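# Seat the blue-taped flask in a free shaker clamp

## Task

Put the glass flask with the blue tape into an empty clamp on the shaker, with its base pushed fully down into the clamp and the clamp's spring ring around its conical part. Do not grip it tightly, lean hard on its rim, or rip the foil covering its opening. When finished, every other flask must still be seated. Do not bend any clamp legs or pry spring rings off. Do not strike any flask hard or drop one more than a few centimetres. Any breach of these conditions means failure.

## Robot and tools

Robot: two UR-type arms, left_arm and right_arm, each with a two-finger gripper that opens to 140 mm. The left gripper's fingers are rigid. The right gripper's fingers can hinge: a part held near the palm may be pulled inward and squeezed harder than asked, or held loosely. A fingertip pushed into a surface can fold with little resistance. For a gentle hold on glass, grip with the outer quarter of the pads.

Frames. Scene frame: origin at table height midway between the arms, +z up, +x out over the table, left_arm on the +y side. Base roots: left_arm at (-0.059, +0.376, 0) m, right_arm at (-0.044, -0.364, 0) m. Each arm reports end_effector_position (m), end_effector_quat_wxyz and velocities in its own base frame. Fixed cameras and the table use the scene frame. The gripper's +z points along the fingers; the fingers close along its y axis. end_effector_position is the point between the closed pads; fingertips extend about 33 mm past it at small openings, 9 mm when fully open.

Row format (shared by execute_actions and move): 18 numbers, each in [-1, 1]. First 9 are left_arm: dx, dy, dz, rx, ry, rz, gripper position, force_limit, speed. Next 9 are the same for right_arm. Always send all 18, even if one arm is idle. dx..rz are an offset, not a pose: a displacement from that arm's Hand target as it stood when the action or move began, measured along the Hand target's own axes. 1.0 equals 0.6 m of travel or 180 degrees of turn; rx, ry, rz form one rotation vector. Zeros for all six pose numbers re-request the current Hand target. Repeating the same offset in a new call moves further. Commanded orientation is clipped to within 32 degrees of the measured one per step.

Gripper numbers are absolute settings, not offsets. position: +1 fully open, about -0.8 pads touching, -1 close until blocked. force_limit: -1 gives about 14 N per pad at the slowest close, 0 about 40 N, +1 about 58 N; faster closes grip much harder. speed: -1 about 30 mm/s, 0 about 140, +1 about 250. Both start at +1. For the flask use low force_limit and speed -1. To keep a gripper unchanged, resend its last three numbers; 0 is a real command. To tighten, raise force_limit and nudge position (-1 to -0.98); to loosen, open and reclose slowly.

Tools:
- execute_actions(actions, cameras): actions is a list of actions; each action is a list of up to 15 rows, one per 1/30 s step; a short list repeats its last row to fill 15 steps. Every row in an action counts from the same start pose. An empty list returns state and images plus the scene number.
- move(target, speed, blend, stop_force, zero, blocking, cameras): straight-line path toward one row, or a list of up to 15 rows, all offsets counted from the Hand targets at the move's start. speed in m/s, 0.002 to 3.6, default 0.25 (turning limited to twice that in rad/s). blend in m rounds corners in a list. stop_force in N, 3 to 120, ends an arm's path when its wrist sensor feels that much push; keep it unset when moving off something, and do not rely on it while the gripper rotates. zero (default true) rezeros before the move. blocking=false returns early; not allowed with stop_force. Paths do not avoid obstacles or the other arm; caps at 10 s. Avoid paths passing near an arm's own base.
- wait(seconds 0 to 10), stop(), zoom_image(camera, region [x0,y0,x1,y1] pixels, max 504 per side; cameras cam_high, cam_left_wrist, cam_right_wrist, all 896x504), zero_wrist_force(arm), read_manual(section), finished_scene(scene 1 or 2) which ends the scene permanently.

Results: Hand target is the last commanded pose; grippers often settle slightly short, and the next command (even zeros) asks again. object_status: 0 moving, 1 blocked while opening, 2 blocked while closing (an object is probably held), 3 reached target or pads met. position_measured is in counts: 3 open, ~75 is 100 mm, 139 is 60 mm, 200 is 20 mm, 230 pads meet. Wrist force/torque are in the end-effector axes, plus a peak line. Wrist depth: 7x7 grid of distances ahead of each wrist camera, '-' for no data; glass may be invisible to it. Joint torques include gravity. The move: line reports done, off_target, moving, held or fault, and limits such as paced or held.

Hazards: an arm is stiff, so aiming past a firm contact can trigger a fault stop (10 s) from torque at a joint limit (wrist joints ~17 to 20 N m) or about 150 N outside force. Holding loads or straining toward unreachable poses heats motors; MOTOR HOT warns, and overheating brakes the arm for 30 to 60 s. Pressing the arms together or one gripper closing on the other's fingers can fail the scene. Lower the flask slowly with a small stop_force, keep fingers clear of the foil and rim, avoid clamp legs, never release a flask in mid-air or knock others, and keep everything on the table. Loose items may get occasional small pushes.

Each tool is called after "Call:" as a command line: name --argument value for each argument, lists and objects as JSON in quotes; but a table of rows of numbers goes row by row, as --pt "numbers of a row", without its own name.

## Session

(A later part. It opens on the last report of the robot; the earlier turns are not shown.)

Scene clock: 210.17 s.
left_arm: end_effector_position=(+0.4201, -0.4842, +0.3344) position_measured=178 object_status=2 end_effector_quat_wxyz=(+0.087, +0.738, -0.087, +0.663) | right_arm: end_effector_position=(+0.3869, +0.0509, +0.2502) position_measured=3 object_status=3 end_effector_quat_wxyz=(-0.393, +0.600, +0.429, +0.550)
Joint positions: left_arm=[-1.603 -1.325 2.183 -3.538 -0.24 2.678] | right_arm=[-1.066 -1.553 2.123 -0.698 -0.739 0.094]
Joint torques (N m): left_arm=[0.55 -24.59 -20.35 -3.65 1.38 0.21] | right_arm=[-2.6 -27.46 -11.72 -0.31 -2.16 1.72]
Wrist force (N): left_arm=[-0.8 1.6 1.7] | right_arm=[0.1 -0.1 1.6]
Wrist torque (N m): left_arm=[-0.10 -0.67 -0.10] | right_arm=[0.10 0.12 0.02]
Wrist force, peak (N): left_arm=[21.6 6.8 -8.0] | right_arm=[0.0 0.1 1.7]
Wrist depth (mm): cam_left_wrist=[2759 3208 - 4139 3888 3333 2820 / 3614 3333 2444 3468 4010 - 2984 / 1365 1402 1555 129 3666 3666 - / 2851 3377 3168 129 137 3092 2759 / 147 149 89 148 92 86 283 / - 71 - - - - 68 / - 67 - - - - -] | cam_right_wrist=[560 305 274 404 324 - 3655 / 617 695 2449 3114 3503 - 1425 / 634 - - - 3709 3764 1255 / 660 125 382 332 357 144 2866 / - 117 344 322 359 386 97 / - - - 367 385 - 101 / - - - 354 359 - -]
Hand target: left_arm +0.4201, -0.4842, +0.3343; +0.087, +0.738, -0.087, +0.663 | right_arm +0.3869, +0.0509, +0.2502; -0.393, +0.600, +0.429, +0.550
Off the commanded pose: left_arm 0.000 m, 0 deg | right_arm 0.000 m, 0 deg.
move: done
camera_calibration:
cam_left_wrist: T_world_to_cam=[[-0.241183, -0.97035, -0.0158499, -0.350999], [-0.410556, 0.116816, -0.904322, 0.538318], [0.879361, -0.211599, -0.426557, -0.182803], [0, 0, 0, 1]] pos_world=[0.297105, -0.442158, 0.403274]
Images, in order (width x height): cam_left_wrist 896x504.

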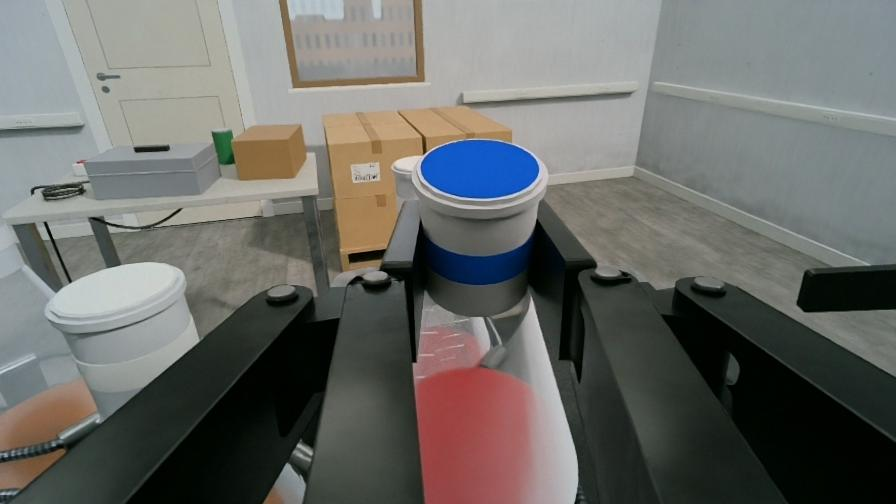

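Call:
move --pt "0.0497 0 -0.005 0 0 0 -1 -0.1 -1 0 0 0 0 0 0 1 -1 0" --pt "0.0562 0.0088 0.0478 0 -0.0694 0 -1 -0.1 -1 0 0 0 0 0 0 1 -1 0" --speed 0.06 --cameras '["cam_right_wrist","cam_high"]'

Call:
zoom_image --camera "cam_right_wrist" --region '[330, 0, 570, 320]'

Call:
zoom_image --camera "cam_high" --region '[460, 220, 560, 340]'

Scene clock: 218.07 s.
left_arm: end_effector_position=(+0.4501, -0.4966, +0.3651) position_measured=178 object_status=2 end_effector_quat_wxyz=(+0.077, +0.806, -0.096, +0.579) | right_arm: end_effector_position=(+0.3869, +0.0509, +0.2502) position_measured=3 object_status=3 end_effector_quat_wxyz=(-0.393, +0.600, +0.429, +0.550)
Joint positions: left_arm=[-1.498 -1.525 2.035 -2.838 -0.453 2.368] | right_arm=[-1.066 -1.553 2.123 -0.698 -0.739 0.094]
Joint torques (N m): left_arm=[-12.64 -15.55 -18.95 -4.68 4.07 1.04] | right_arm=[-2.7 -27.09 -12.13 -0.29 -2.23 1.71]
Wrist force (N): left_arm=[-1.1 0.6 1.5] | right_arm=[0.1 0.1 1.6]
Wrist torque (N m): left_arm=[-0.02 -0.69 0.02] | right_arm=[0.14 0.12 0.02]
Wrist force, peak (N): left_arm=[-2.1 1.5 1.6] | right_arm=[0.2 -0.1 1.8]
Wrist depth (mm): cam_left_wrist=[3130 1527 2421 2566 - - 2541 / 1316 1296 2566 2789 3719 3774 2592 / 1915 3290 - 129 2820 2619 2619 / 2291 2354 2251 128 137 768 2231 / 1901 - 89 146 92 82 268 / - 71 - - - - 68 / - 67 - - - - -] | cam_right_wrist=[615 3821 - 557 - - 3233 / 647 2712 - 3039 5044 - 2771 / 634 647 - - 465 3603 1280 / 655 125 380 347 362 138 3076 / - 117 345 323 371 134 97 / - - 443 344 - 446 102 / - - - - - - -]
Hand target: left_arm +0.4500, -0.4967, +0.3649; +0.077, +0.806, -0.096, +0.579 | right_arm +0.3869, +0.0509, +0.2502; -0.393, +0.600, +0.429, +0.550
Off the commanded pose: left_arm 0.000 m, 0 deg | right_arm 0.000 m, 0 deg.
move: done
camera_calibration:
cam_right_wrist: T_world_to_cam=[[0.952271, -0.305191, -0.00620398, -0.33654], [-0.128532, -0.382453, -0.914991, 0.30154], [0.276874, 0.872117, -0.403426, 0.09211], [0, 0, 0, 1]] pos_world=[0.333732, -0.0677148, 0.310978]
Images, in order (width x height): cam_high 896x504, cam_right_wrist 896x504.

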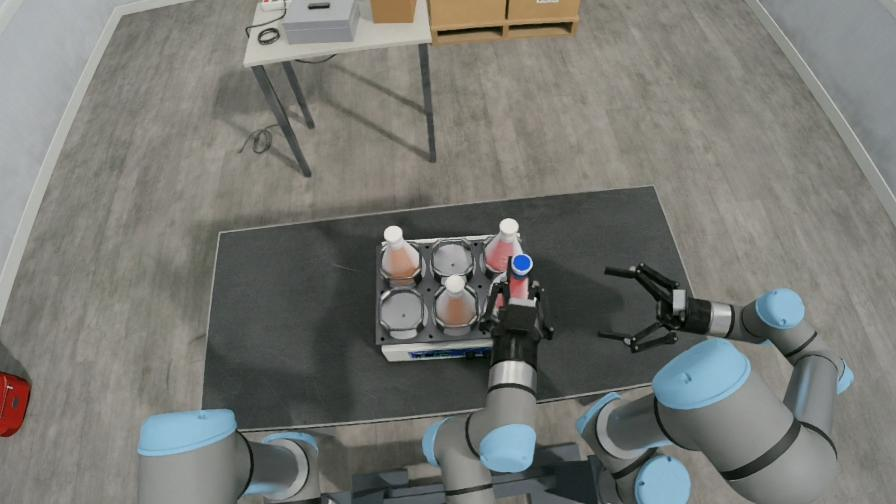

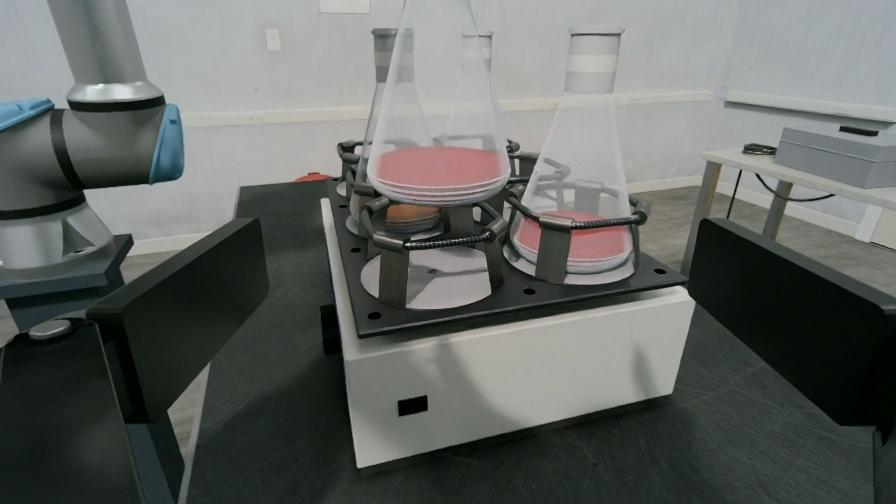

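Scaled by 1.575 from the camera's 896x504 image, which has a finer 1280x720 frame.

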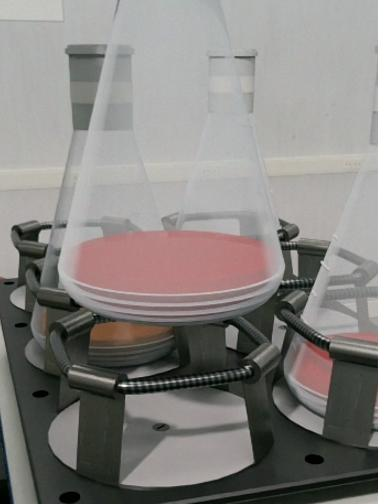

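Scaled by 4.200 from the camera's 896x504 image, which has a finer 1280x720 frame.

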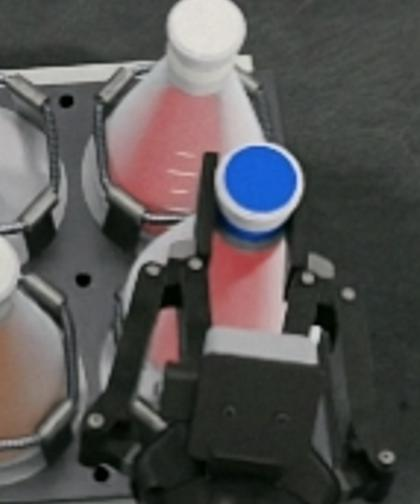

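Call:
move --target '[-0.0023,-0.0017,-0.0068,0,0,0,-1,-0.1,-1,0,0,0,0,0,0,1,-1,0]' --speed 0.05

Call:
move --target '[-0.0632,0,0.0218,0,0,0,-1,-0.1,-1,0,0,0,0,0,0,1,-1,0]' --speed 0.02 --stop_force 18 --cameras '["cam_right_wrist","cam_high"]'

Call:
zoom_image --camera "cam_right_wrist" --region '[330, 40, 570, 320]'

Scene clock: 223.27 s.
left_arm: end_effector_position=(+0.4460, -0.4946, +0.3649) position_measured=178 object_status=2 end_effector_quat_wxyz=(+0.077, +0.806, -0.096, +0.579) | right_arm: end_effector_position=(+0.3869, +0.0509, +0.2502) position_measured=3 object_status=3 end_effector_quat_wxyz=(-0.393, +0.600, +0.429, +0.550)
Joint positions: left_arm=[-1.507 -1.536 2.044 -2.823 -0.447 2.353] | right_arm=[-1.066 -1.553 2.123 -0.698 -0.739 0.094]
Joint torques (N m): left_arm=[1.64 -22.59 -28.35 -3.76 3.13 0.82] | right_arm=[-3.08 -27.26 -11.68 -0.39 -2.24 1.7]
Wrist force (N): left_arm=[-1.3 0.7 1.4] | right_arm=[0.1 -0.1 1.7]
Wrist torque (N m): left_arm=[0.01 -0.67 0.01] | right_arm=[0.09 0.12 0.02]
Wrist force, peak (N): left_arm=[-1.6 0.9 1.7] | right_arm=[0.0 -0.2 1.7]
Wrist depth (mm): cam_left_wrist=[3092 1492 2354 2619 4666 - - / 1264 1337 2566 2701 3774 3377 - / 2820 3019 2701 129 2950 2759 2730 / 2231 2231 2291 126 144 740 2291 / 1974 - 89 146 86 86 276 / - 71 - - - - 68 / - 67 - - - - -] | cam_right_wrist=[599 - - 529 - - - / 624 669 - 3455 4585 3821 1212 / 640 702 934 378 524 4003 1274 / 657 125 406 387 351 145 2933 / - 117 326 333 - - 97 / - - - 358 400 - 102 / - - - - - - -]
Hand target: left_arm +0.4461, -0.4947, +0.3649; +0.077, +0.806, -0.096, +0.579 | right_arm +0.3869, +0.0509, +0.2502; -0.393, +0.600, +0.429, +0.550
Off the commanded pose: left_arm 0.000 m, 0 deg | right_arm 0.000 m, 0 deg.
move: done

Scene clock: 225.90 s.
left_arm: end_effector_position=(+0.4463, -0.4951, +0.3348) position_measured=178 object_status=2 end_effector_quat_wxyz=(+0.077, +0.806, -0.096, +0.579) | right_arm: end_effector_position=(+0.3869, +0.0509, +0.2502) position_measured=3 object_status=3 end_effector_quat_wxyz=(-0.393, +0.600, +0.429, +0.550)
Joint positions: left_arm=[-1.507 -1.492 2.088 -2.911 -0.448 2.353] | right_arm=[-1.066 -1.553 2.123 -0.698 -0.739 0.094]
Joint torques (N m): left_arm=[12.89 -34.89 -25.82 -3.16 -0.43 -0.74] | right_arm=[-2.09 -26.6 -11.87 -0.39 -2.33 1.72]
Wrist force (N): left_arm=[8.4 0.6 -3.5] | right_arm=[0.0 -0.1 1.4]
Wrist torque (N m): left_arm=[0.00 -0.76 -0.08] | right_arm=[0.09 0.14 0.02]
Wrist force, peak (N): left_arm=[15.2 2.7 -8.4] | right_arm=[0.2 -0.1 1.7]
Wrist depth (mm): cam_left_wrist=[2851 1537 2467 2541 - 2701 - / 1270 1330 2673 2701 3774 3515 2673 / 2701 2916 2883 132 2673 2730 2701 / 2175 2251 2376 130 135 699 2354 / 146 - 89 146 92 82 80 / - 71 - - - - 68 / - 67 - - - - -] | cam_right_wrist=[608 - - 402 334 - - / 630 2712 2522 3152 2683 - 1242 / 645 2802 - 513 464 3655 1267 / 660 125 645 311 354 138 3114 / - 117 382 332 369 145 97 / - - - 349 393 - 101 / - - - - - - -]
Hand target: left_arm +0.4462, -0.4951, +0.3348; +0.077, +0.806, -0.096, +0.579 (not the last commanded pose) | right_arm +0.3869, +0.0509, +0.2502; -0.393, +0.600, +0.429, +0.550
Off the commanded pose: left_arm 0.010 m, 0 deg | right_arm 0.000 m, 0 deg.
move: contact (left_arm)
camera_calibration:
cam_right_wrist: T_world_to_cam=[[0.952271, -0.305191, -0.00620398, -0.33654], [-0.128532, -0.382453, -0.914991, 0.30154], [0.276874, 0.872117, -0.403426, 0.09211], [0, 0, 0, 1]] pos_world=[0.333732, -0.0677148, 0.310978]
Images, in order (width x height): cam_high 896x504, cam_right_wrist 896x504.

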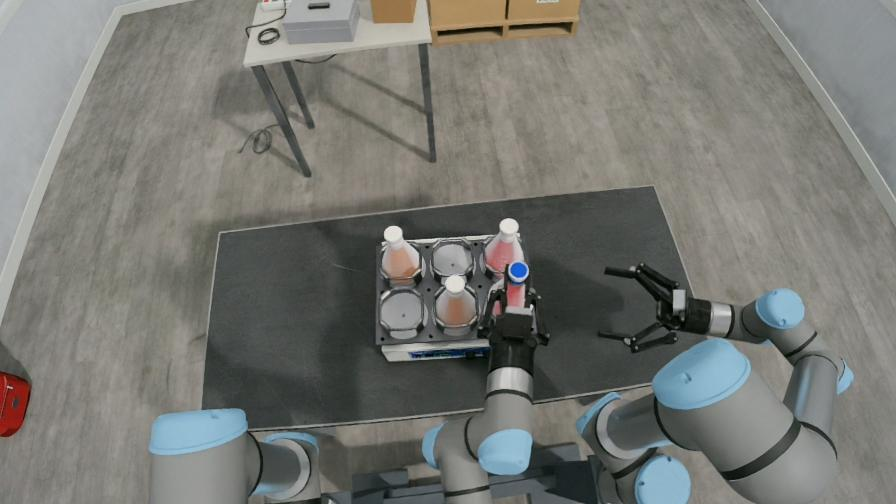

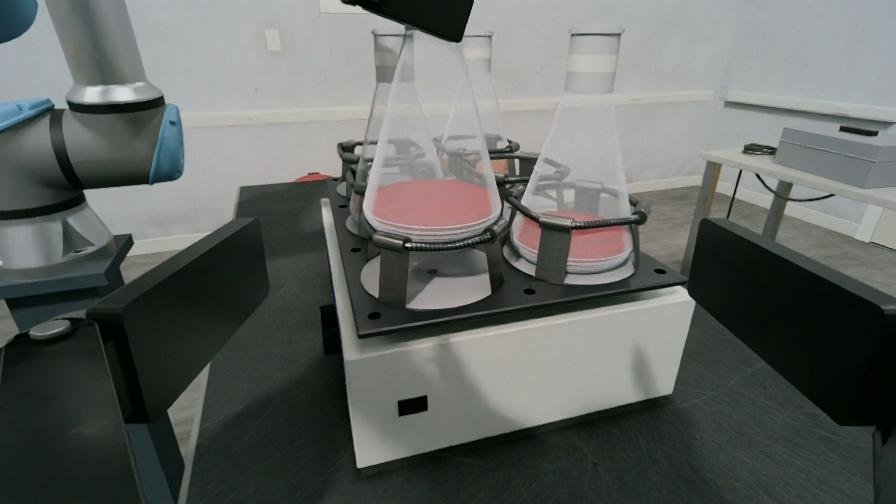

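Scaled by 1.800 from the camera's 896x504 image, which has a finer 1280x720 frame.

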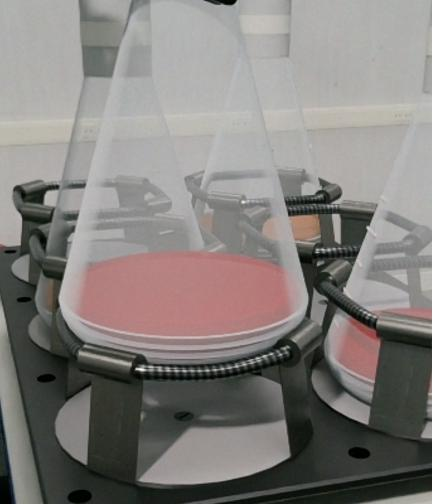

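Call:
move --target '[-0.0316,0,0.0109,0,0,0,-1,-0.1,-1,0,0,0,0,0,0,1,-1,0]' --speed 0.01 --stop_force 28 --cameras '["cam_right_wrist","cam_left_wrist"]'

Call:
zoom_image --camera "cam_right_wrist" --region '[330, 40, 570, 320]'

Scene clock: 230.73 s.
left_arm: end_effector_position=(+0.4463, -0.4952, +0.3272) position_measured=178 object_status=2 end_effector_quat_wxyz=(+0.077, +0.806, -0.096, +0.579) | right_arm: end_effector_position=(+0.3869, +0.0509, +0.2502) position_measured=3 object_status=3 end_effector_quat_wxyz=(-0.393, +0.600, +0.429, +0.550)
Joint positions: left_arm=[-1.507 -1.48 2.098 -2.933 -0.448 2.353] | right_arm=[-1.066 -1.553 2.123 -0.698 -0.739 0.094]
Joint torques (N m): left_arm=[6.46 -27.43 -20.39 -0.57 -4.1 -0.52] | right_arm=[-2.98 -26.53 -12.29 -0.38 -2.2 1.72]
Wrist force (N): left_arm=[23.1 -0.6 -4.7] | right_arm=[0.2 -0.1 1.5]
Wrist torque (N m): left_arm=[-0.04 -0.82 0.04] | right_arm=[0.10 0.10 0.01]
Wrist force, peak (N): left_arm=[35.6 -0.8 -16.3] | right_arm=[0.1 0.0 1.8]
Wrist depth (mm): cam_left_wrist=[2950 1510 2291 2592 - 3948 2701 / 1252 1344 2730 2759 3719 3830 2984 / 2592 2759 2820 124 2883 2820 2701 / 2251 2231 2175 127 137 746 2421 / 134 - 89 146 92 81 260 / - 71 - - - - 68 / - 67 - - - - -] | cam_right_wrist=[598 2771 - 278 2655 3603 3233 / 626 664 - 3503 - 3655 3002 / 640 691 2771 481 466 3709 1236 / 660 126 373 - 341 138 2933 / - 117 320 321 361 384 97 / - - 323 354 387 - 102 / - 835 - - - - -]
Hand target: left_arm +0.4463, -0.4952, +0.3272; +0.077, +0.806, -0.096, +0.579 (not the last commanded pose) | right_arm +0.3869, +0.0509, +0.2502; -0.393, +0.600, +0.429, +0.550
Off the commanded pose: left_arm 0.012 m, 0 deg | right_arm 0.000 m, 0 deg.
move: contact (left_arm)
camera_calibration:
cam_left_wrist: T_world_to_cam=[[-0.247189, -0.968844, -0.0154365, -0.352239], [-0.59008, 0.16315, -0.790688, 0.609693], [0.768572, -0.186341, -0.612024, -0.0886905], [0, 0, 0, 1]] pos_world=[0.340863, -0.457263, 0.422359]
cam_right_wrist: T_world_to_cam=[[0.952271, -0.305191, -0.00620398, -0.33654], [-0.128532, -0.382453, -0.914991, 0.30154], [0.276874, 0.872117, -0.403426, 0.09211], [0, 0, 0, 1]] pos_world=[0.333732, -0.0677148, 0.310978]
Images, in order (width x height): cam_left_wrist 896x504, cam_right_wrist 896x504.

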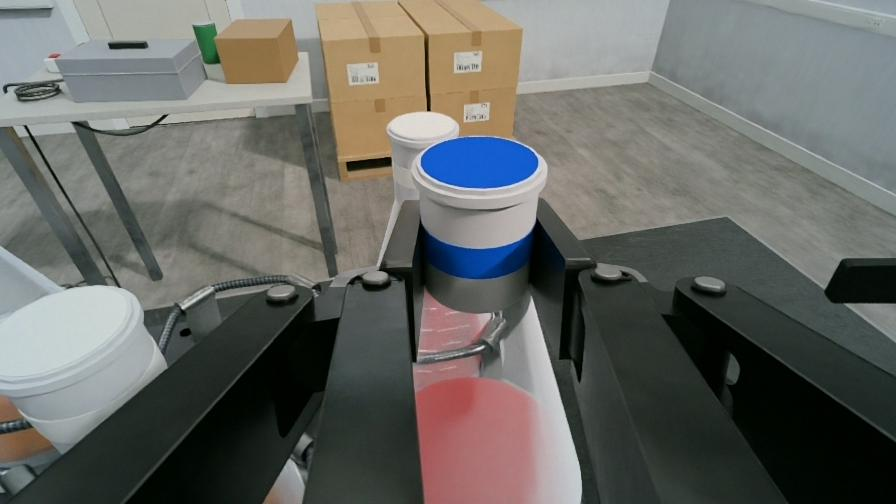

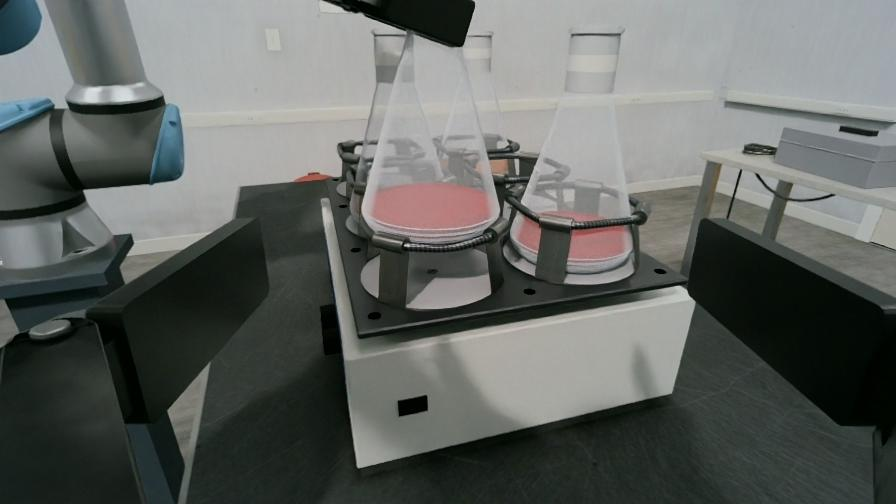

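Scaled by 1.800 from the camera's 896x504 image, which has a finer 1280x720 frame.

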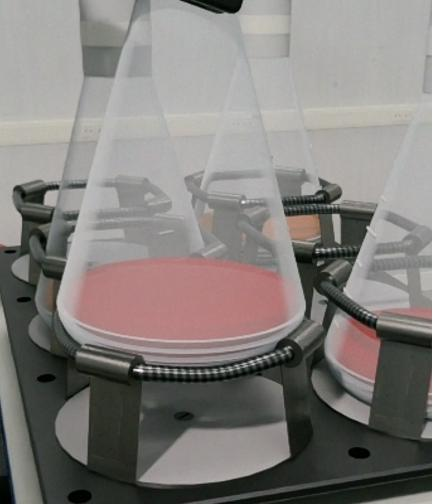

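Call:
move --target '[-0.0316,0,0.0109,0,0,0,-1,-0.1,-1,0,0,0,0,0,0,1,-1,0]' --speed 0.01 --stop_force 26 --cameras '["cam_right_wrist","cam_left_wrist"]'

Call:
zoom_image --camera "cam_right_wrist" --region '[330, 40, 570, 320]'

Scene clock: 234.97 s.
left_arm: end_effector_position=(+0.4463, -0.4953, +0.3251) position_measured=178 object_status=2 end_effector_quat_wxyz=(+0.077, +0.806, -0.096, +0.579) | right_arm: end_effector_position=(+0.3869, +0.0509, +0.2502) position_measured=3 object_status=3 end_effector_quat_wxyz=(-0.393, +0.600, +0.429, +0.550)
Joint positions: left_arm=[-1.507 -1.477 2.101 -2.94 -0.448 2.353] | right_arm=[-1.066 -1.553 2.123 -0.698 -0.739 0.094]
Joint torques (N m): left_arm=[-10.36 -21.41 -13.74 0.7 -4.86 -0.4] | right_arm=[-2.48 -26.48 -12.62 -0.37 -2.21 1.75]
Wrist force (N): left_arm=[34.4 -2.7 -8.6] | right_arm=[-0.1 0.0 1.7]
Wrist torque (N m): left_arm=[0.06 -0.95 -0.03] | right_arm=[0.13 0.16 0.01]
Wrist force, peak (N): left_arm=[49.8 2.0 -12.4] | right_arm=[0.2 -0.1 1.7]
Wrist depth (mm): cam_left_wrist=[2950 1483 2592 2592 3948 - 2820 / 1270 1337 2566 2701 4010 3614 2541 / 2730 2759 2730 128 2701 2851 2789 / 2175 2251 2212 128 138 - 2376 / 132 - 89 290 92 82 259 / - 71 - - - - 68 / - 67 - - - - -] | cam_right_wrist=[596 - - 276 - - - / 623 760 3002 2899 - 3455 3039 / 650 - - 505 441 4003 1242 / 685 125 - 355 353 144 2967 / - 117 - 335 359 145 97 / - - - 344 380 - 101 / - - - - 391 - -]
Hand target: left_arm +0.4463, -0.4953, +0.3251; +0.077, +0.806, -0.096, +0.579 (not the last commanded pose) | right_arm +0.3869, +0.0509, +0.2502; -0.393, +0.600, +0.429, +0.550
Off the commanded pose: left_arm 0.018 m, 0 deg | right_arm 0.000 m, 0 deg.
move: contact (left_arm)
camera_calibration:
cam_left_wrist: T_world_to_cam=[[-0.247193, -0.968853, -0.014816, -0.352533], [-0.590034, 0.162635, -0.790829, 0.607838], [0.768606, -0.186745, -0.611858, -0.090242], [0, 0, 0, 1]] pos_world=[0.340862, -0.45726, 0.420257]
cam_right_wrist: T_world_to_cam=[[0.952271, -0.305191, -0.00620398, -0.33654], [-0.128532, -0.382453, -0.914991, 0.30154], [0.276874, 0.872117, -0.403426, 0.09211], [0, 0, 0, 1]] pos_world=[0.333732, -0.0677148, 0.310978]
Images, in order (width x height): cam_left_wrist 896x504, cam_right_wrist 896x504.

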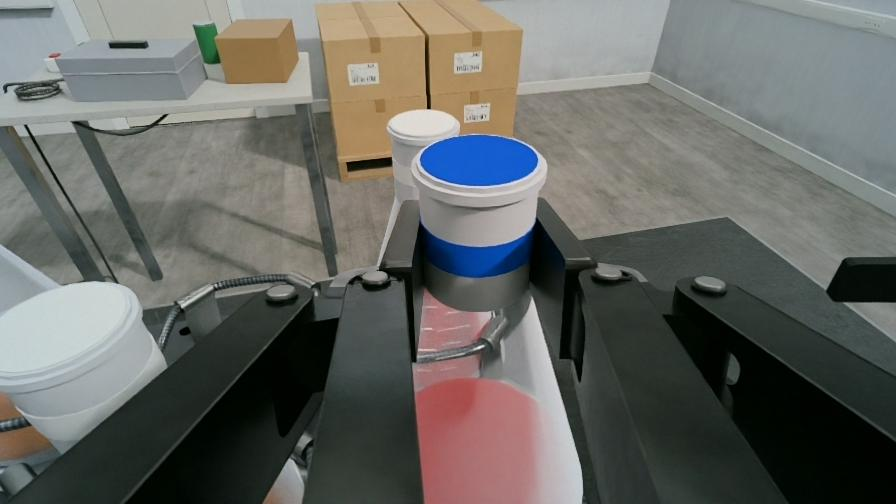

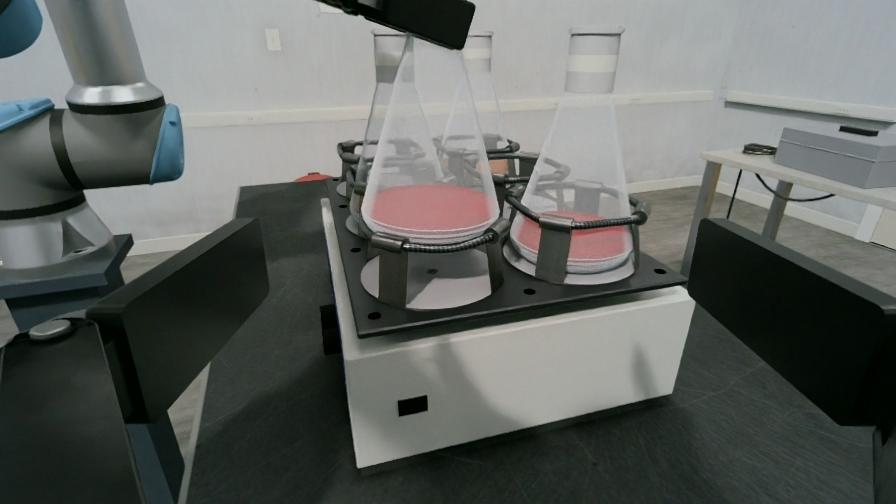

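Scaled by 1.800 from the camera's 896x504 image, which has a finer 1280x720 frame.

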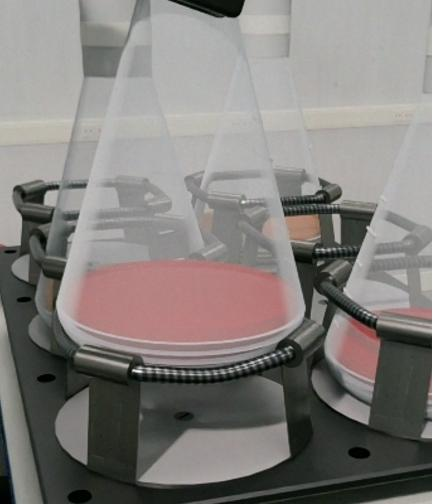

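Call:
move --target '[-0.0015,0.0288,0.0005,0.0106,0,0.0316,-1,-0.1,-1,0,0,0,0,0,0,1,-1,0]' --speed 0.03 --cameras '["cam_right_wrist"]'

Call:
zoom_image --camera "cam_right_wrist" --region '[330, 40, 570, 320]'

Scene clock: 241.43 s.
left_arm: end_effector_position=(+0.4421, -0.5121, +0.3244) position_measured=178 object_status=2 end_effector_quat_wxyz=(+0.035, +0.802, -0.126, +0.583) end_effector_velocity=(+0.000, +0.001, +0.000) end_effector_angular_velocity=(-0.004, -0.001, +0.001) | right_arm: end_effector_position=(+0.3869, +0.0509, +0.2502) position_measured=3 object_status=3 end_effector_quat_wxyz=(-0.393, +0.600, +0.429, +0.550)
Joint positions: left_arm=[-1.525 -1.445 2.047 -2.831 -0.412 2.368] | right_arm=[-1.066 -1.553 2.123 -0.698 -0.739 0.094]
Joint velocities: left_arm=[0.001 0 0.001 -0.005 0.001 -0.001] | right_arm=[within noise]
Joint torques (N m): left_arm=[-12.14 -1.05 4.67 1.76 -10.63 -1.44] | right_arm=[-2.8 -26.02 -12.59 -0.36 -2.21 1.72]
Wrist force (N): left_arm=[54.4 -17.8 -16.8] | right_arm=[0.0 0.1 1.6]
Wrist torque (N m): left_arm=[0.38 -1.15 0.32] | right_arm=[0.13 0.14 0.01]
Wrist force, peak (N): left_arm=[55.2 -18.3 -18.1] | right_arm=[0.1 -0.1 1.9]
Wrist depth (mm): cam_left_wrist=[2673 3377 2398 2646 3377 4502 - / 3248 1351 1450 2701 3422 3248 3248 / 3055 3333 2789 128 2592 2701 2376 / 2592 2516 2491 128 138 - 243 / 2271 - 89 294 92 82 - / - 71 - - - - 68 / - 67 - - - - -] | cam_right_wrist=[602 - 3114 390 - - - / 632 2600 2899 2425 - - 1466 / 632 2933 - - 431 1586 1280 / 657 126 - 318 361 138 2933 / - 117 320 338 370 135 97 / - - 407 354 389 - 101 / - - - - - - -]
Hand target: left_arm +0.4421, -0.5120, +0.3244; +0.035, +0.802, -0.126, +0.583 | right_arm +0.3869, +0.0509, +0.2502; -0.393, +0.600, +0.429, +0.550
Off the commanded pose: left_arm 0.000 m, 0 deg | right_arm 0.000 m, 0 deg.
move: done
camera_calibration:
cam_right_wrist: T_world_to_cam=[[0.952271, -0.305191, -0.00620398, -0.33654], [-0.128532, -0.382453, -0.914991, 0.30154], [0.276874, 0.872117, -0.403426, 0.09211], [0, 0, 0, 1]] pos_world=[0.333732, -0.0677148, 0.310978]
Images, in order (width x height): cam_right_wrist 896x504.

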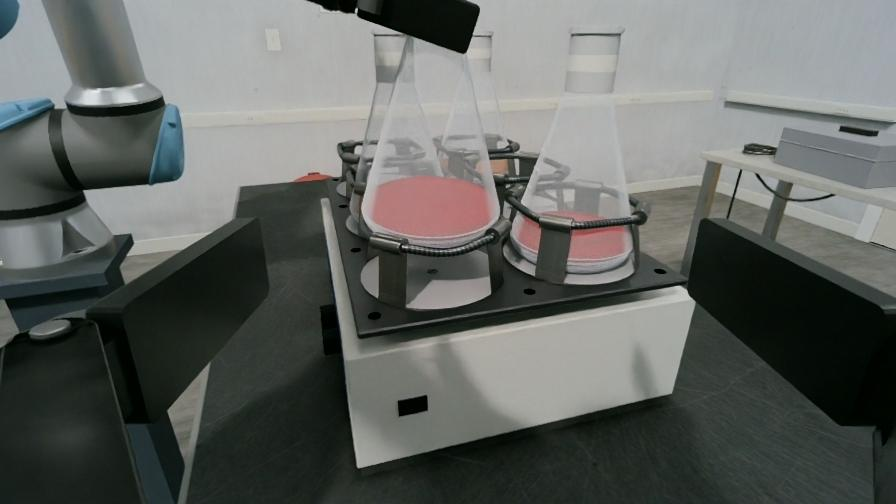

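Scaled by 1.800 from the camera's 896x504 image, which has a finer 1280x720 frame.

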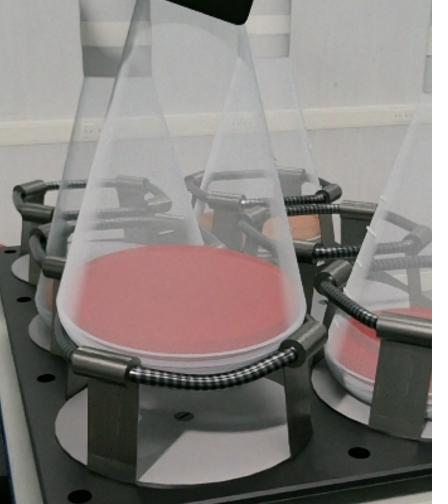

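Call:
move --target '[0.0015,0.022,-0.001,0.0106,0,0.0316,-1,-0.1,-1,0,0,0,0,0,0,1,-1,0]' --speed 0.03 --cameras '["cam_right_wrist"]'

Call:
zoom_image --camera "cam_right_wrist" --region '[330, 40, 570, 320]'

Scene clock: 247.40 s.
left_arm: end_effector_position=(+0.4385, -0.5249, +0.3243) position_measured=178 object_status=2 end_effector_quat_wxyz=(-0.007, +0.795, -0.156, +0.586) | right_arm: end_effector_position=(+0.3869, +0.0509, +0.2502) position_measured=3 object_status=3 end_effector_quat_wxyz=(-0.393, +0.600, +0.429, +0.550)
Joint positions: left_arm=[-1.54 -1.42 2 -2.721 -0.379 2.38] | right_arm=[-1.066 -1.553 2.123 -0.698 -0.739 0.094]
Joint torques (N m): left_arm=[-14.03 -14.65 -7.28 -0.99 -6.1 -1.78] | right_arm=[-2.48 -25.66 -12.73 -0.37 -2.22 1.68]
Wrist force (N): left_arm=[28.9 -14.1 -0.4] | right_arm=[0.0 -0.1 1.6]
Wrist torque (N m): left_arm=[0.31 -0.88 0.50] | right_arm=[0.09 0.13 0.02]
Wrist force, peak (N): left_arm=[58.1 -20.2 -11.9] | right_arm=[0.0 -0.1 1.7]
Wrist depth (mm): cam_left_wrist=[2916 3208 3333 2619 2444 3774 2592 / 2883 1565 1458 2516 3055 2789 2444 / 1466 1402 3248 129 2516 2883 632 / 3515 2984 - 127 133 - - / 2673 - 89 293 92 82 453 / - 71 - - - - 68 / - 67 - - - - -] | cam_right_wrist=[2084 2473 230 251 - - 3002 / 621 2573 - 3503 2933 4203 3192 / 642 - - 506 530 3655 1242 / 655 125 - 316 353 138 2933 / - 117 - 339 363 - 97 / - - 398 348 - - 102 / - 371 386 - - - -]
Hand target: left_arm +0.4386, -0.5248, +0.3243; -0.007, +0.795, -0.156, +0.586 | right_arm +0.3869, +0.0509, +0.2502; -0.393, +0.600, +0.429, +0.550
Off the commanded pose: left_arm 0.000 m, 0 deg | right_arm 0.000 m, 0 deg.
move: done
camera_calibration:
cam_right_wrist: T_world_to_cam=[[0.952271, -0.305191, -0.00620398, -0.33654], [-0.128532, -0.382453, -0.914991, 0.30154], [0.276874, 0.872117, -0.403426, 0.09211], [0, 0, 0, 1]] pos_world=[0.333732, -0.0677148, 0.310978]
Images, in order (width x height): cam_right_wrist 896x504.

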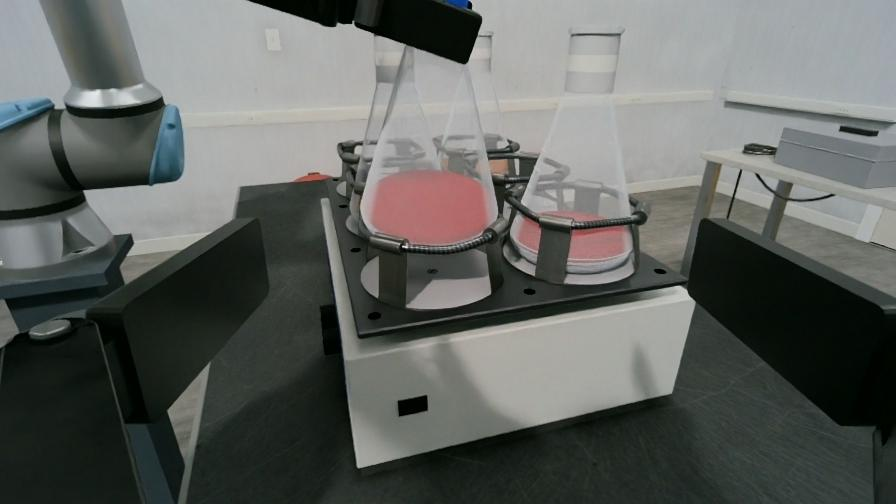

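Scaled by 1.800 from the camera's 896x504 image, which has a finer 1280x720 frame.

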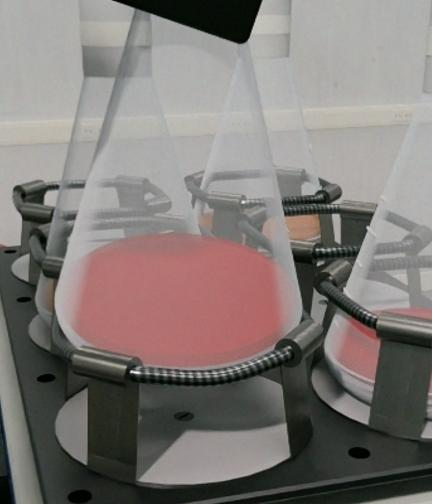

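Call:
move --target '[-0.0102,-0.0012,0.0027,0,0,0,-1,-0.1,-1,0,0,0,0,0,0,1,-1,0]' --speed 0.01 --stop_force 20 --cameras '["cam_right_wrist","cam_left_wrist"]'

Call:
zoom_image --camera "cam_right_wrist" --region '[330, 140, 530, 320]'

Scene clock: 252.90 s.
left_arm: end_effector_position=(+0.4386, -0.5241, +0.3226) position_measured=178 object_status=2 end_effector_quat_wxyz=(-0.007, +0.795, -0.156, +0.587) | right_arm: end_effector_position=(+0.3869, +0.0509, +0.2502) position_measured=3 object_status=3 end_effector_quat_wxyz=(-0.393, +0.600, +0.429, +0.550)
Joint positions: left_arm=[-1.54 -1.419 2.004 -2.727 -0.38 2.38] | right_arm=[-1.066 -1.553 2.123 -0.698 -0.739 0.094]
Joint torques (N m): left_arm=[3 -36.49 -25.17 -3.41 -2.06 0.14] | right_arm=[-2.26 -25.08 -12.68 -0.38 -2.16 1.69]
Wrist force (N): left_arm=[13.0 -4.9 0.7] | right_arm=[0.0 0.0 1.5]
Wrist torque (N m): left_arm=[0.12 -0.70 0.56] | right_arm=[0.11 0.13 0.01]
Wrist force, peak (N): left_arm=[30.7 -13.9 -1.2] | right_arm=[0.1 -0.1 1.8]
Wrist depth (mm): cam_left_wrist=[3019 3248 3290 2541 3614 3888 2820 / 3564 1442 1466 2730 3130 2730 2467 / 1344 1833 3168 126 2516 692 1974 / 3208 2916 2646 128 129 559 - / 2759 - 89 295 86 82 439 / - 71 - - - - 68 / - 67 - - - - -] | cam_right_wrist=[598 1911 233 253 - - - / 623 667 - 3114 - - 3114 / 640 682 - - 475 3764 1261 / 655 125 - 324 360 138 2933 / - 117 506 339 369 135 97 / - - 428 358 388 - 102 / - 368 382 - - - -]
Hand target: left_arm +0.4386, -0.5242, +0.3226; -0.007, +0.795, -0.156, +0.587 (not the last commanded pose) | right_arm +0.3869, +0.0509, +0.2502; -0.393, +0.600, +0.429, +0.550
Off the commanded pose: left_arm 0.005 m, 0 deg | right_arm 0.000 m, 0 deg.
move: contact (left_arm)
camera_calibration:
cam_left_wrist: T_world_to_cam=[[-0.240911, -0.944901, -0.22164, -0.305911], [-0.55, 0.321072, -0.770982, 0.665006], [0.799664, -0.0638364, -0.597045, -0.045243], [0, 0, 0, 1]] pos_world=[0.328235, -0.505459, 0.417893]
cam_right_wrist: T_world_to_cam=[[0.952271, -0.305191, -0.00620398, -0.33654], [-0.128532, -0.382453, -0.914991, 0.30154], [0.276874, 0.872117, -0.403426, 0.09211], [0, 0, 0, 1]] pos_world=[0.333732, -0.0677148, 0.310978]
Images, in order (width x height): cam_left_wrist 896x504, cam_right_wrist 896x504.

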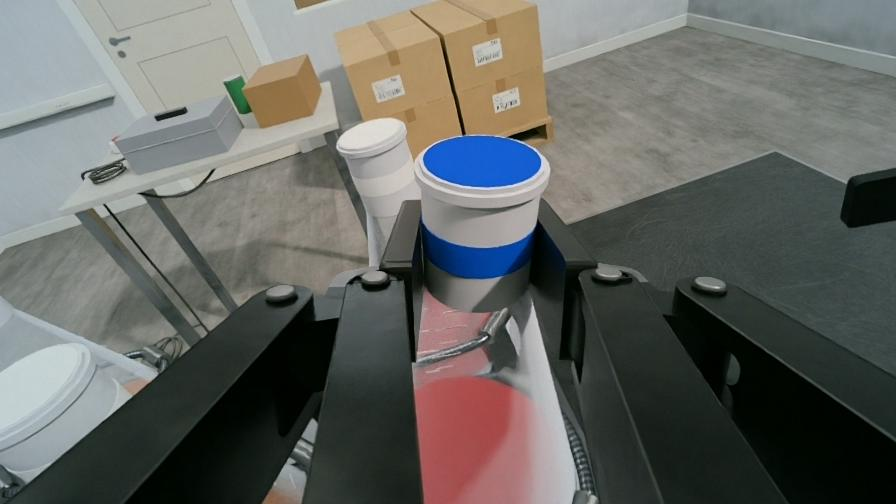

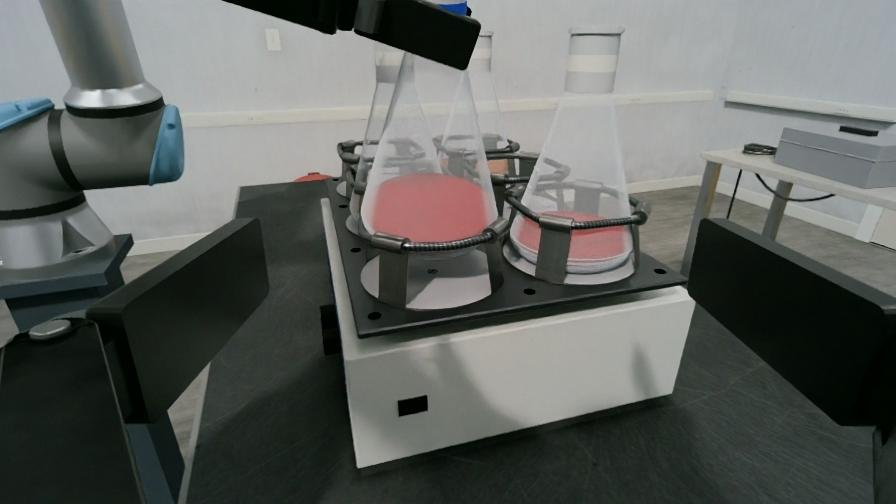

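Scaled by 2.520 from the camera's 896x504 image, which has a finer 1280x720 frame.

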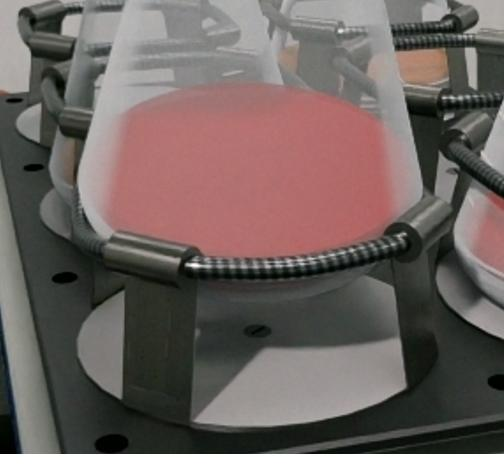

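Call:
move --target '[-0.0155,0.002,0.0052,0,0,0,-1,-0.1,-1,0,0,0,0,0,0,1,-1,0]' --speed 0.01 --stop_force 24 --cameras '["cam_right_wrist"]'

Call:
zoom_image --camera "cam_right_wrist" --region '[330, 140, 530, 320]'

Scene clock: 257.00 s.
left_arm: end_effector_position=(+0.4386, -0.5238, +0.3177) position_measured=178 object_status=2 end_effector_quat_wxyz=(-0.007, +0.795, -0.156, +0.587) | right_arm: end_effector_position=(+0.3869, +0.0509, +0.2502) position_measured=3 object_status=3 end_effector_quat_wxyz=(-0.393, +0.600, +0.429, +0.550)
Joint positions: left_arm=[-1.54 -1.412 2.012 -2.741 -0.38 2.381] | right_arm=[-1.066 -1.553 2.123 -0.698 -0.739 0.094]
Joint torques (N m): left_arm=[-7.3 -27.99 -17.22 -1.02 -7.59 -1.71] | right_arm=[-3.11 -25.51 -13.48 -0.29 -2.25 1.65]
Wrist force (N): left_arm=[32.9 -7.1 -1.6] | right_arm=[0.1 0.0 1.5]
Wrist torque (N m): left_arm=[0.33 -0.91 1.17] | right_arm=[0.13 0.12 0.02]
Wrist force, peak (N): left_arm=[39.6 -6.0 -4.0] | right_arm=[0.1 0.0 1.8]
Wrist depth (mm): cam_left_wrist=[3019 3168 3564 2646 2541 3515 3019 / 3092 1458 1410 2646 3092 2950 2592 / 1351 1807 3092 128 2646 2398 651 / 3248 2883 2730 129 133 560 548 / 2730 - 89 290 92 81 441 / - 71 - 257 - - 68 / - 67 - - - - -] | cam_right_wrist=[589 2335 401 254 - - 2899 / 626 2712 2866 3318 - - 1409 / 642 2655 - 448 484 3455 1242 / 657 125 438 325 358 138 3002 / - 117 370 320 347 - 97 / - - - 351 - - 102 / - 838 - - - - -]
Hand target: left_arm +0.4386, -0.5239, +0.3178; -0.007, +0.795, -0.156, +0.587 (not the last commanded pose) | right_arm +0.3869, +0.0509, +0.2502; -0.393, +0.600, +0.429, +0.550
Off the commanded pose: left_arm 0.005 m, 0 deg | right_arm 0.000 m, 0 deg.
move: contact (left_arm)
camera_calibration:
cam_right_wrist: T_world_to_cam=[[0.952271, -0.305191, -0.00620398, -0.33654], [-0.128532, -0.382453, -0.914991, 0.30154], [0.276874, 0.872117, -0.403426, 0.09211], [0, 0, 0, 1]] pos_world=[0.333732, -0.0677148, 0.310978]
Images, in order (width x height): cam_right_wrist 896x504.

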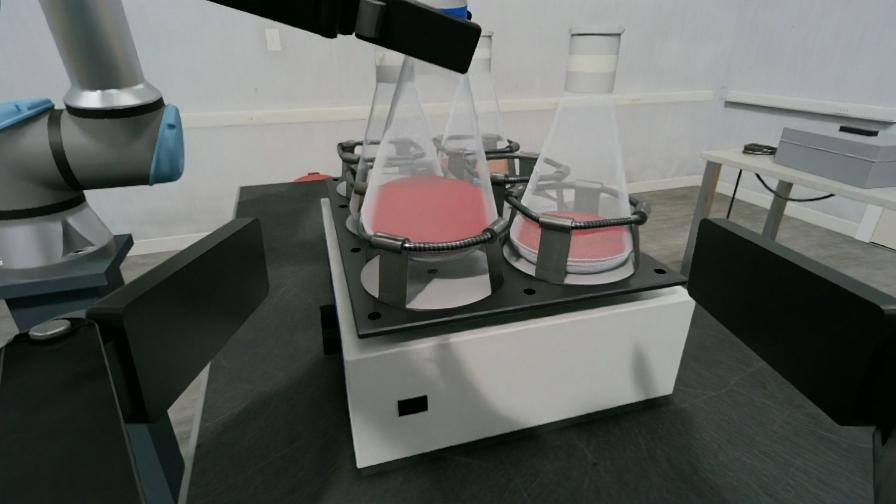

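Scaled by 2.520 from the camera's 896x504 image, which has a finer 1280x720 frame.

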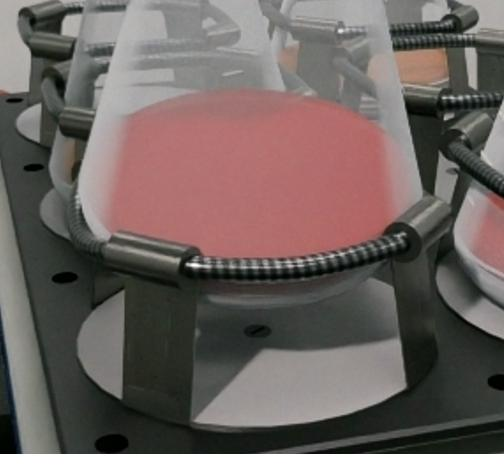

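Call:
move --target '[-0.009,-0.0355,0.003,-0.0142,0,-0.0421,-1,-0.1,-1,0,0,0,0,0,0,1,-1,0]' --speed 0.02 --cameras '["cam_right_wrist","cam_left_wrist"]'

Call:
zoom_image --camera "cam_right_wrist" --region '[330, 140, 530, 320]'

Scene clock: 265.60 s.
left_arm: end_effector_position=(+0.4440, -0.5024, +0.3163) position_measured=178 object_status=2 end_effector_quat_wxyz=(+0.050, +0.803, -0.116, +0.582) | right_arm: end_effector_position=(+0.3869, +0.0509, +0.2502) position_measured=3 object_status=3 end_effector_quat_wxyz=(-0.393, +0.600, +0.429, +0.550)
Joint positions: left_arm=[-1.518 -1.45 2.086 -2.899 -0.425 2.367] | right_arm=[-1.066 -1.553 2.123 -0.698 -0.739 0.094]
Joint torques (N m): left_arm=[11.64 -3.17 7.97 8.99 -9.86 0.73] | right_arm=[-2.71 -24.57 -13.08 -0.37 -2.21 1.65]
Wrist force (N): left_arm=[69.2 18.2 -1.1] | right_arm=[0.0 0.0 1.3]
Wrist torque (N m): left_arm=[-0.46 -0.91 -0.18] | right_arm=[0.11 0.13 0.01]
Wrist force, peak (N): left_arm=[69.0 22.8 -19.2] | right_arm=[-0.1 -0.2 1.8]
Wrist depth (mm): cam_left_wrist=[3290 2851 1565 2491 - - 3208 / 1252 1316 2516 2541 3515 3564 3092 / 2916 3019 2984 125 2541 2619 2566 / 2516 2421 2376 129 138 632 248 / 135 - 89 296 92 81 526 / - 71 - - - - 68 / - 67 - - - - -] | cam_right_wrist=[602 - - 270 329 - - / 629 - - 2712 - - 2933 / 634 - 914 499 458 3880 1280 / 660 125 392 356 353 144 3076 / - 117 506 332 375 384 97 / - - 324 363 387 - 102 / - 888 - - 364 - -]
Hand target: left_arm +0.4440, -0.5025, +0.3163; +0.050, +0.803, -0.116, +0.582 | right_arm +0.3869, +0.0509, +0.2502; -0.393, +0.600, +0.429, +0.550
Off the commanded pose: left_arm 0.000 m, 0 deg | right_arm 0.000 m, 0 deg.
move: done
camera_calibration:
cam_left_wrist: T_world_to_cam=[[-0.246407, -0.965585, -0.0832417, -0.33725], [-0.576514, 0.215076, -0.788272, 0.620175], [0.779047, -0.146246, -0.60967, -0.0801597], [0, 0, 0, 1]] pos_world=[0.336887, -0.470751, 0.411923]
cam_right_wrist: T_world_to_cam=[[0.952271, -0.305191, -0.00620398, -0.33654], [-0.128532, -0.382453, -0.914991, 0.30154], [0.276874, 0.872117, -0.403426, 0.09211], [0, 0, 0, 1]] pos_world=[0.333732, -0.0677148, 0.310978]
Images, in order (width x height): cam_left_wrist 896x504, cam_right_wrist 896x504.

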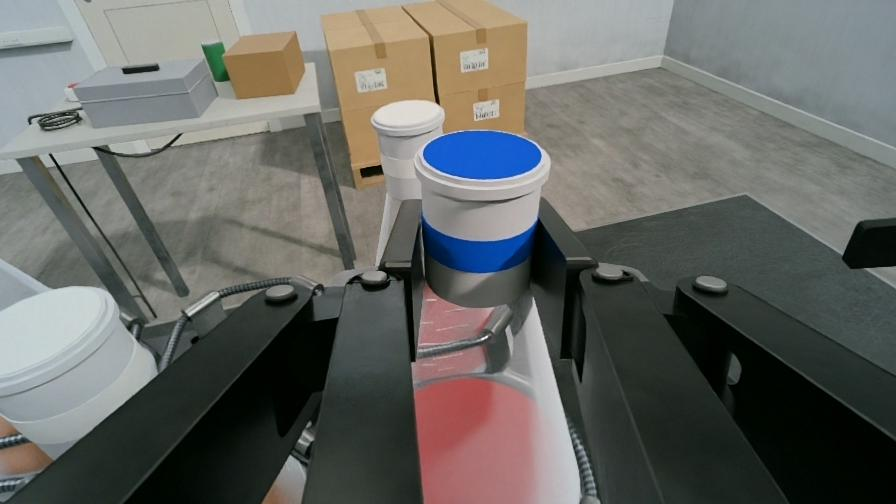

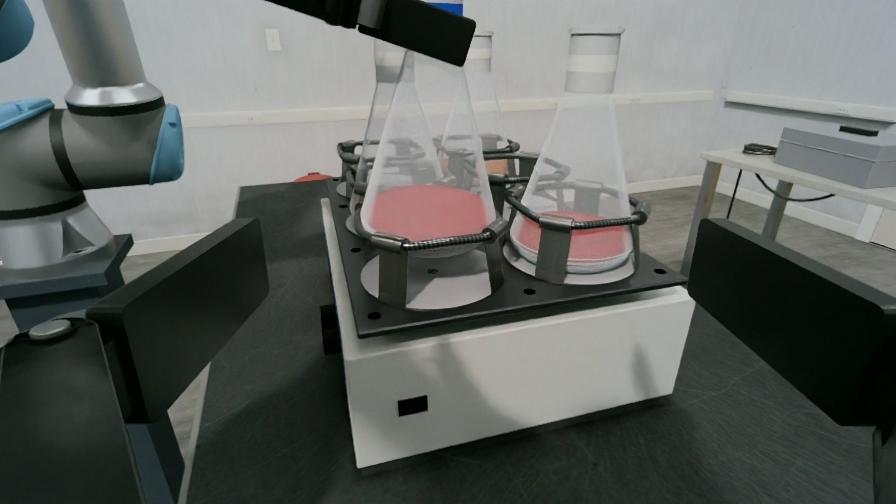

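Scaled by 2.520 from the camera's 896x504 image, which has a finer 1280x720 frame.

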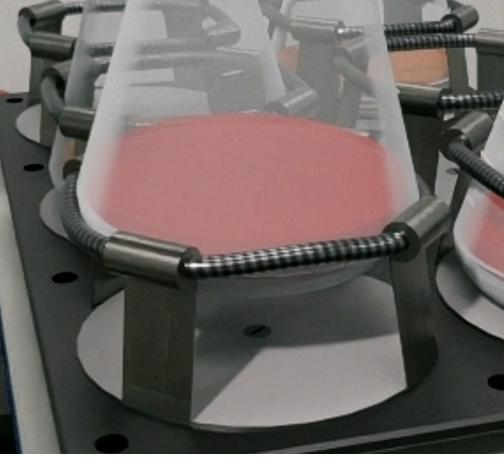

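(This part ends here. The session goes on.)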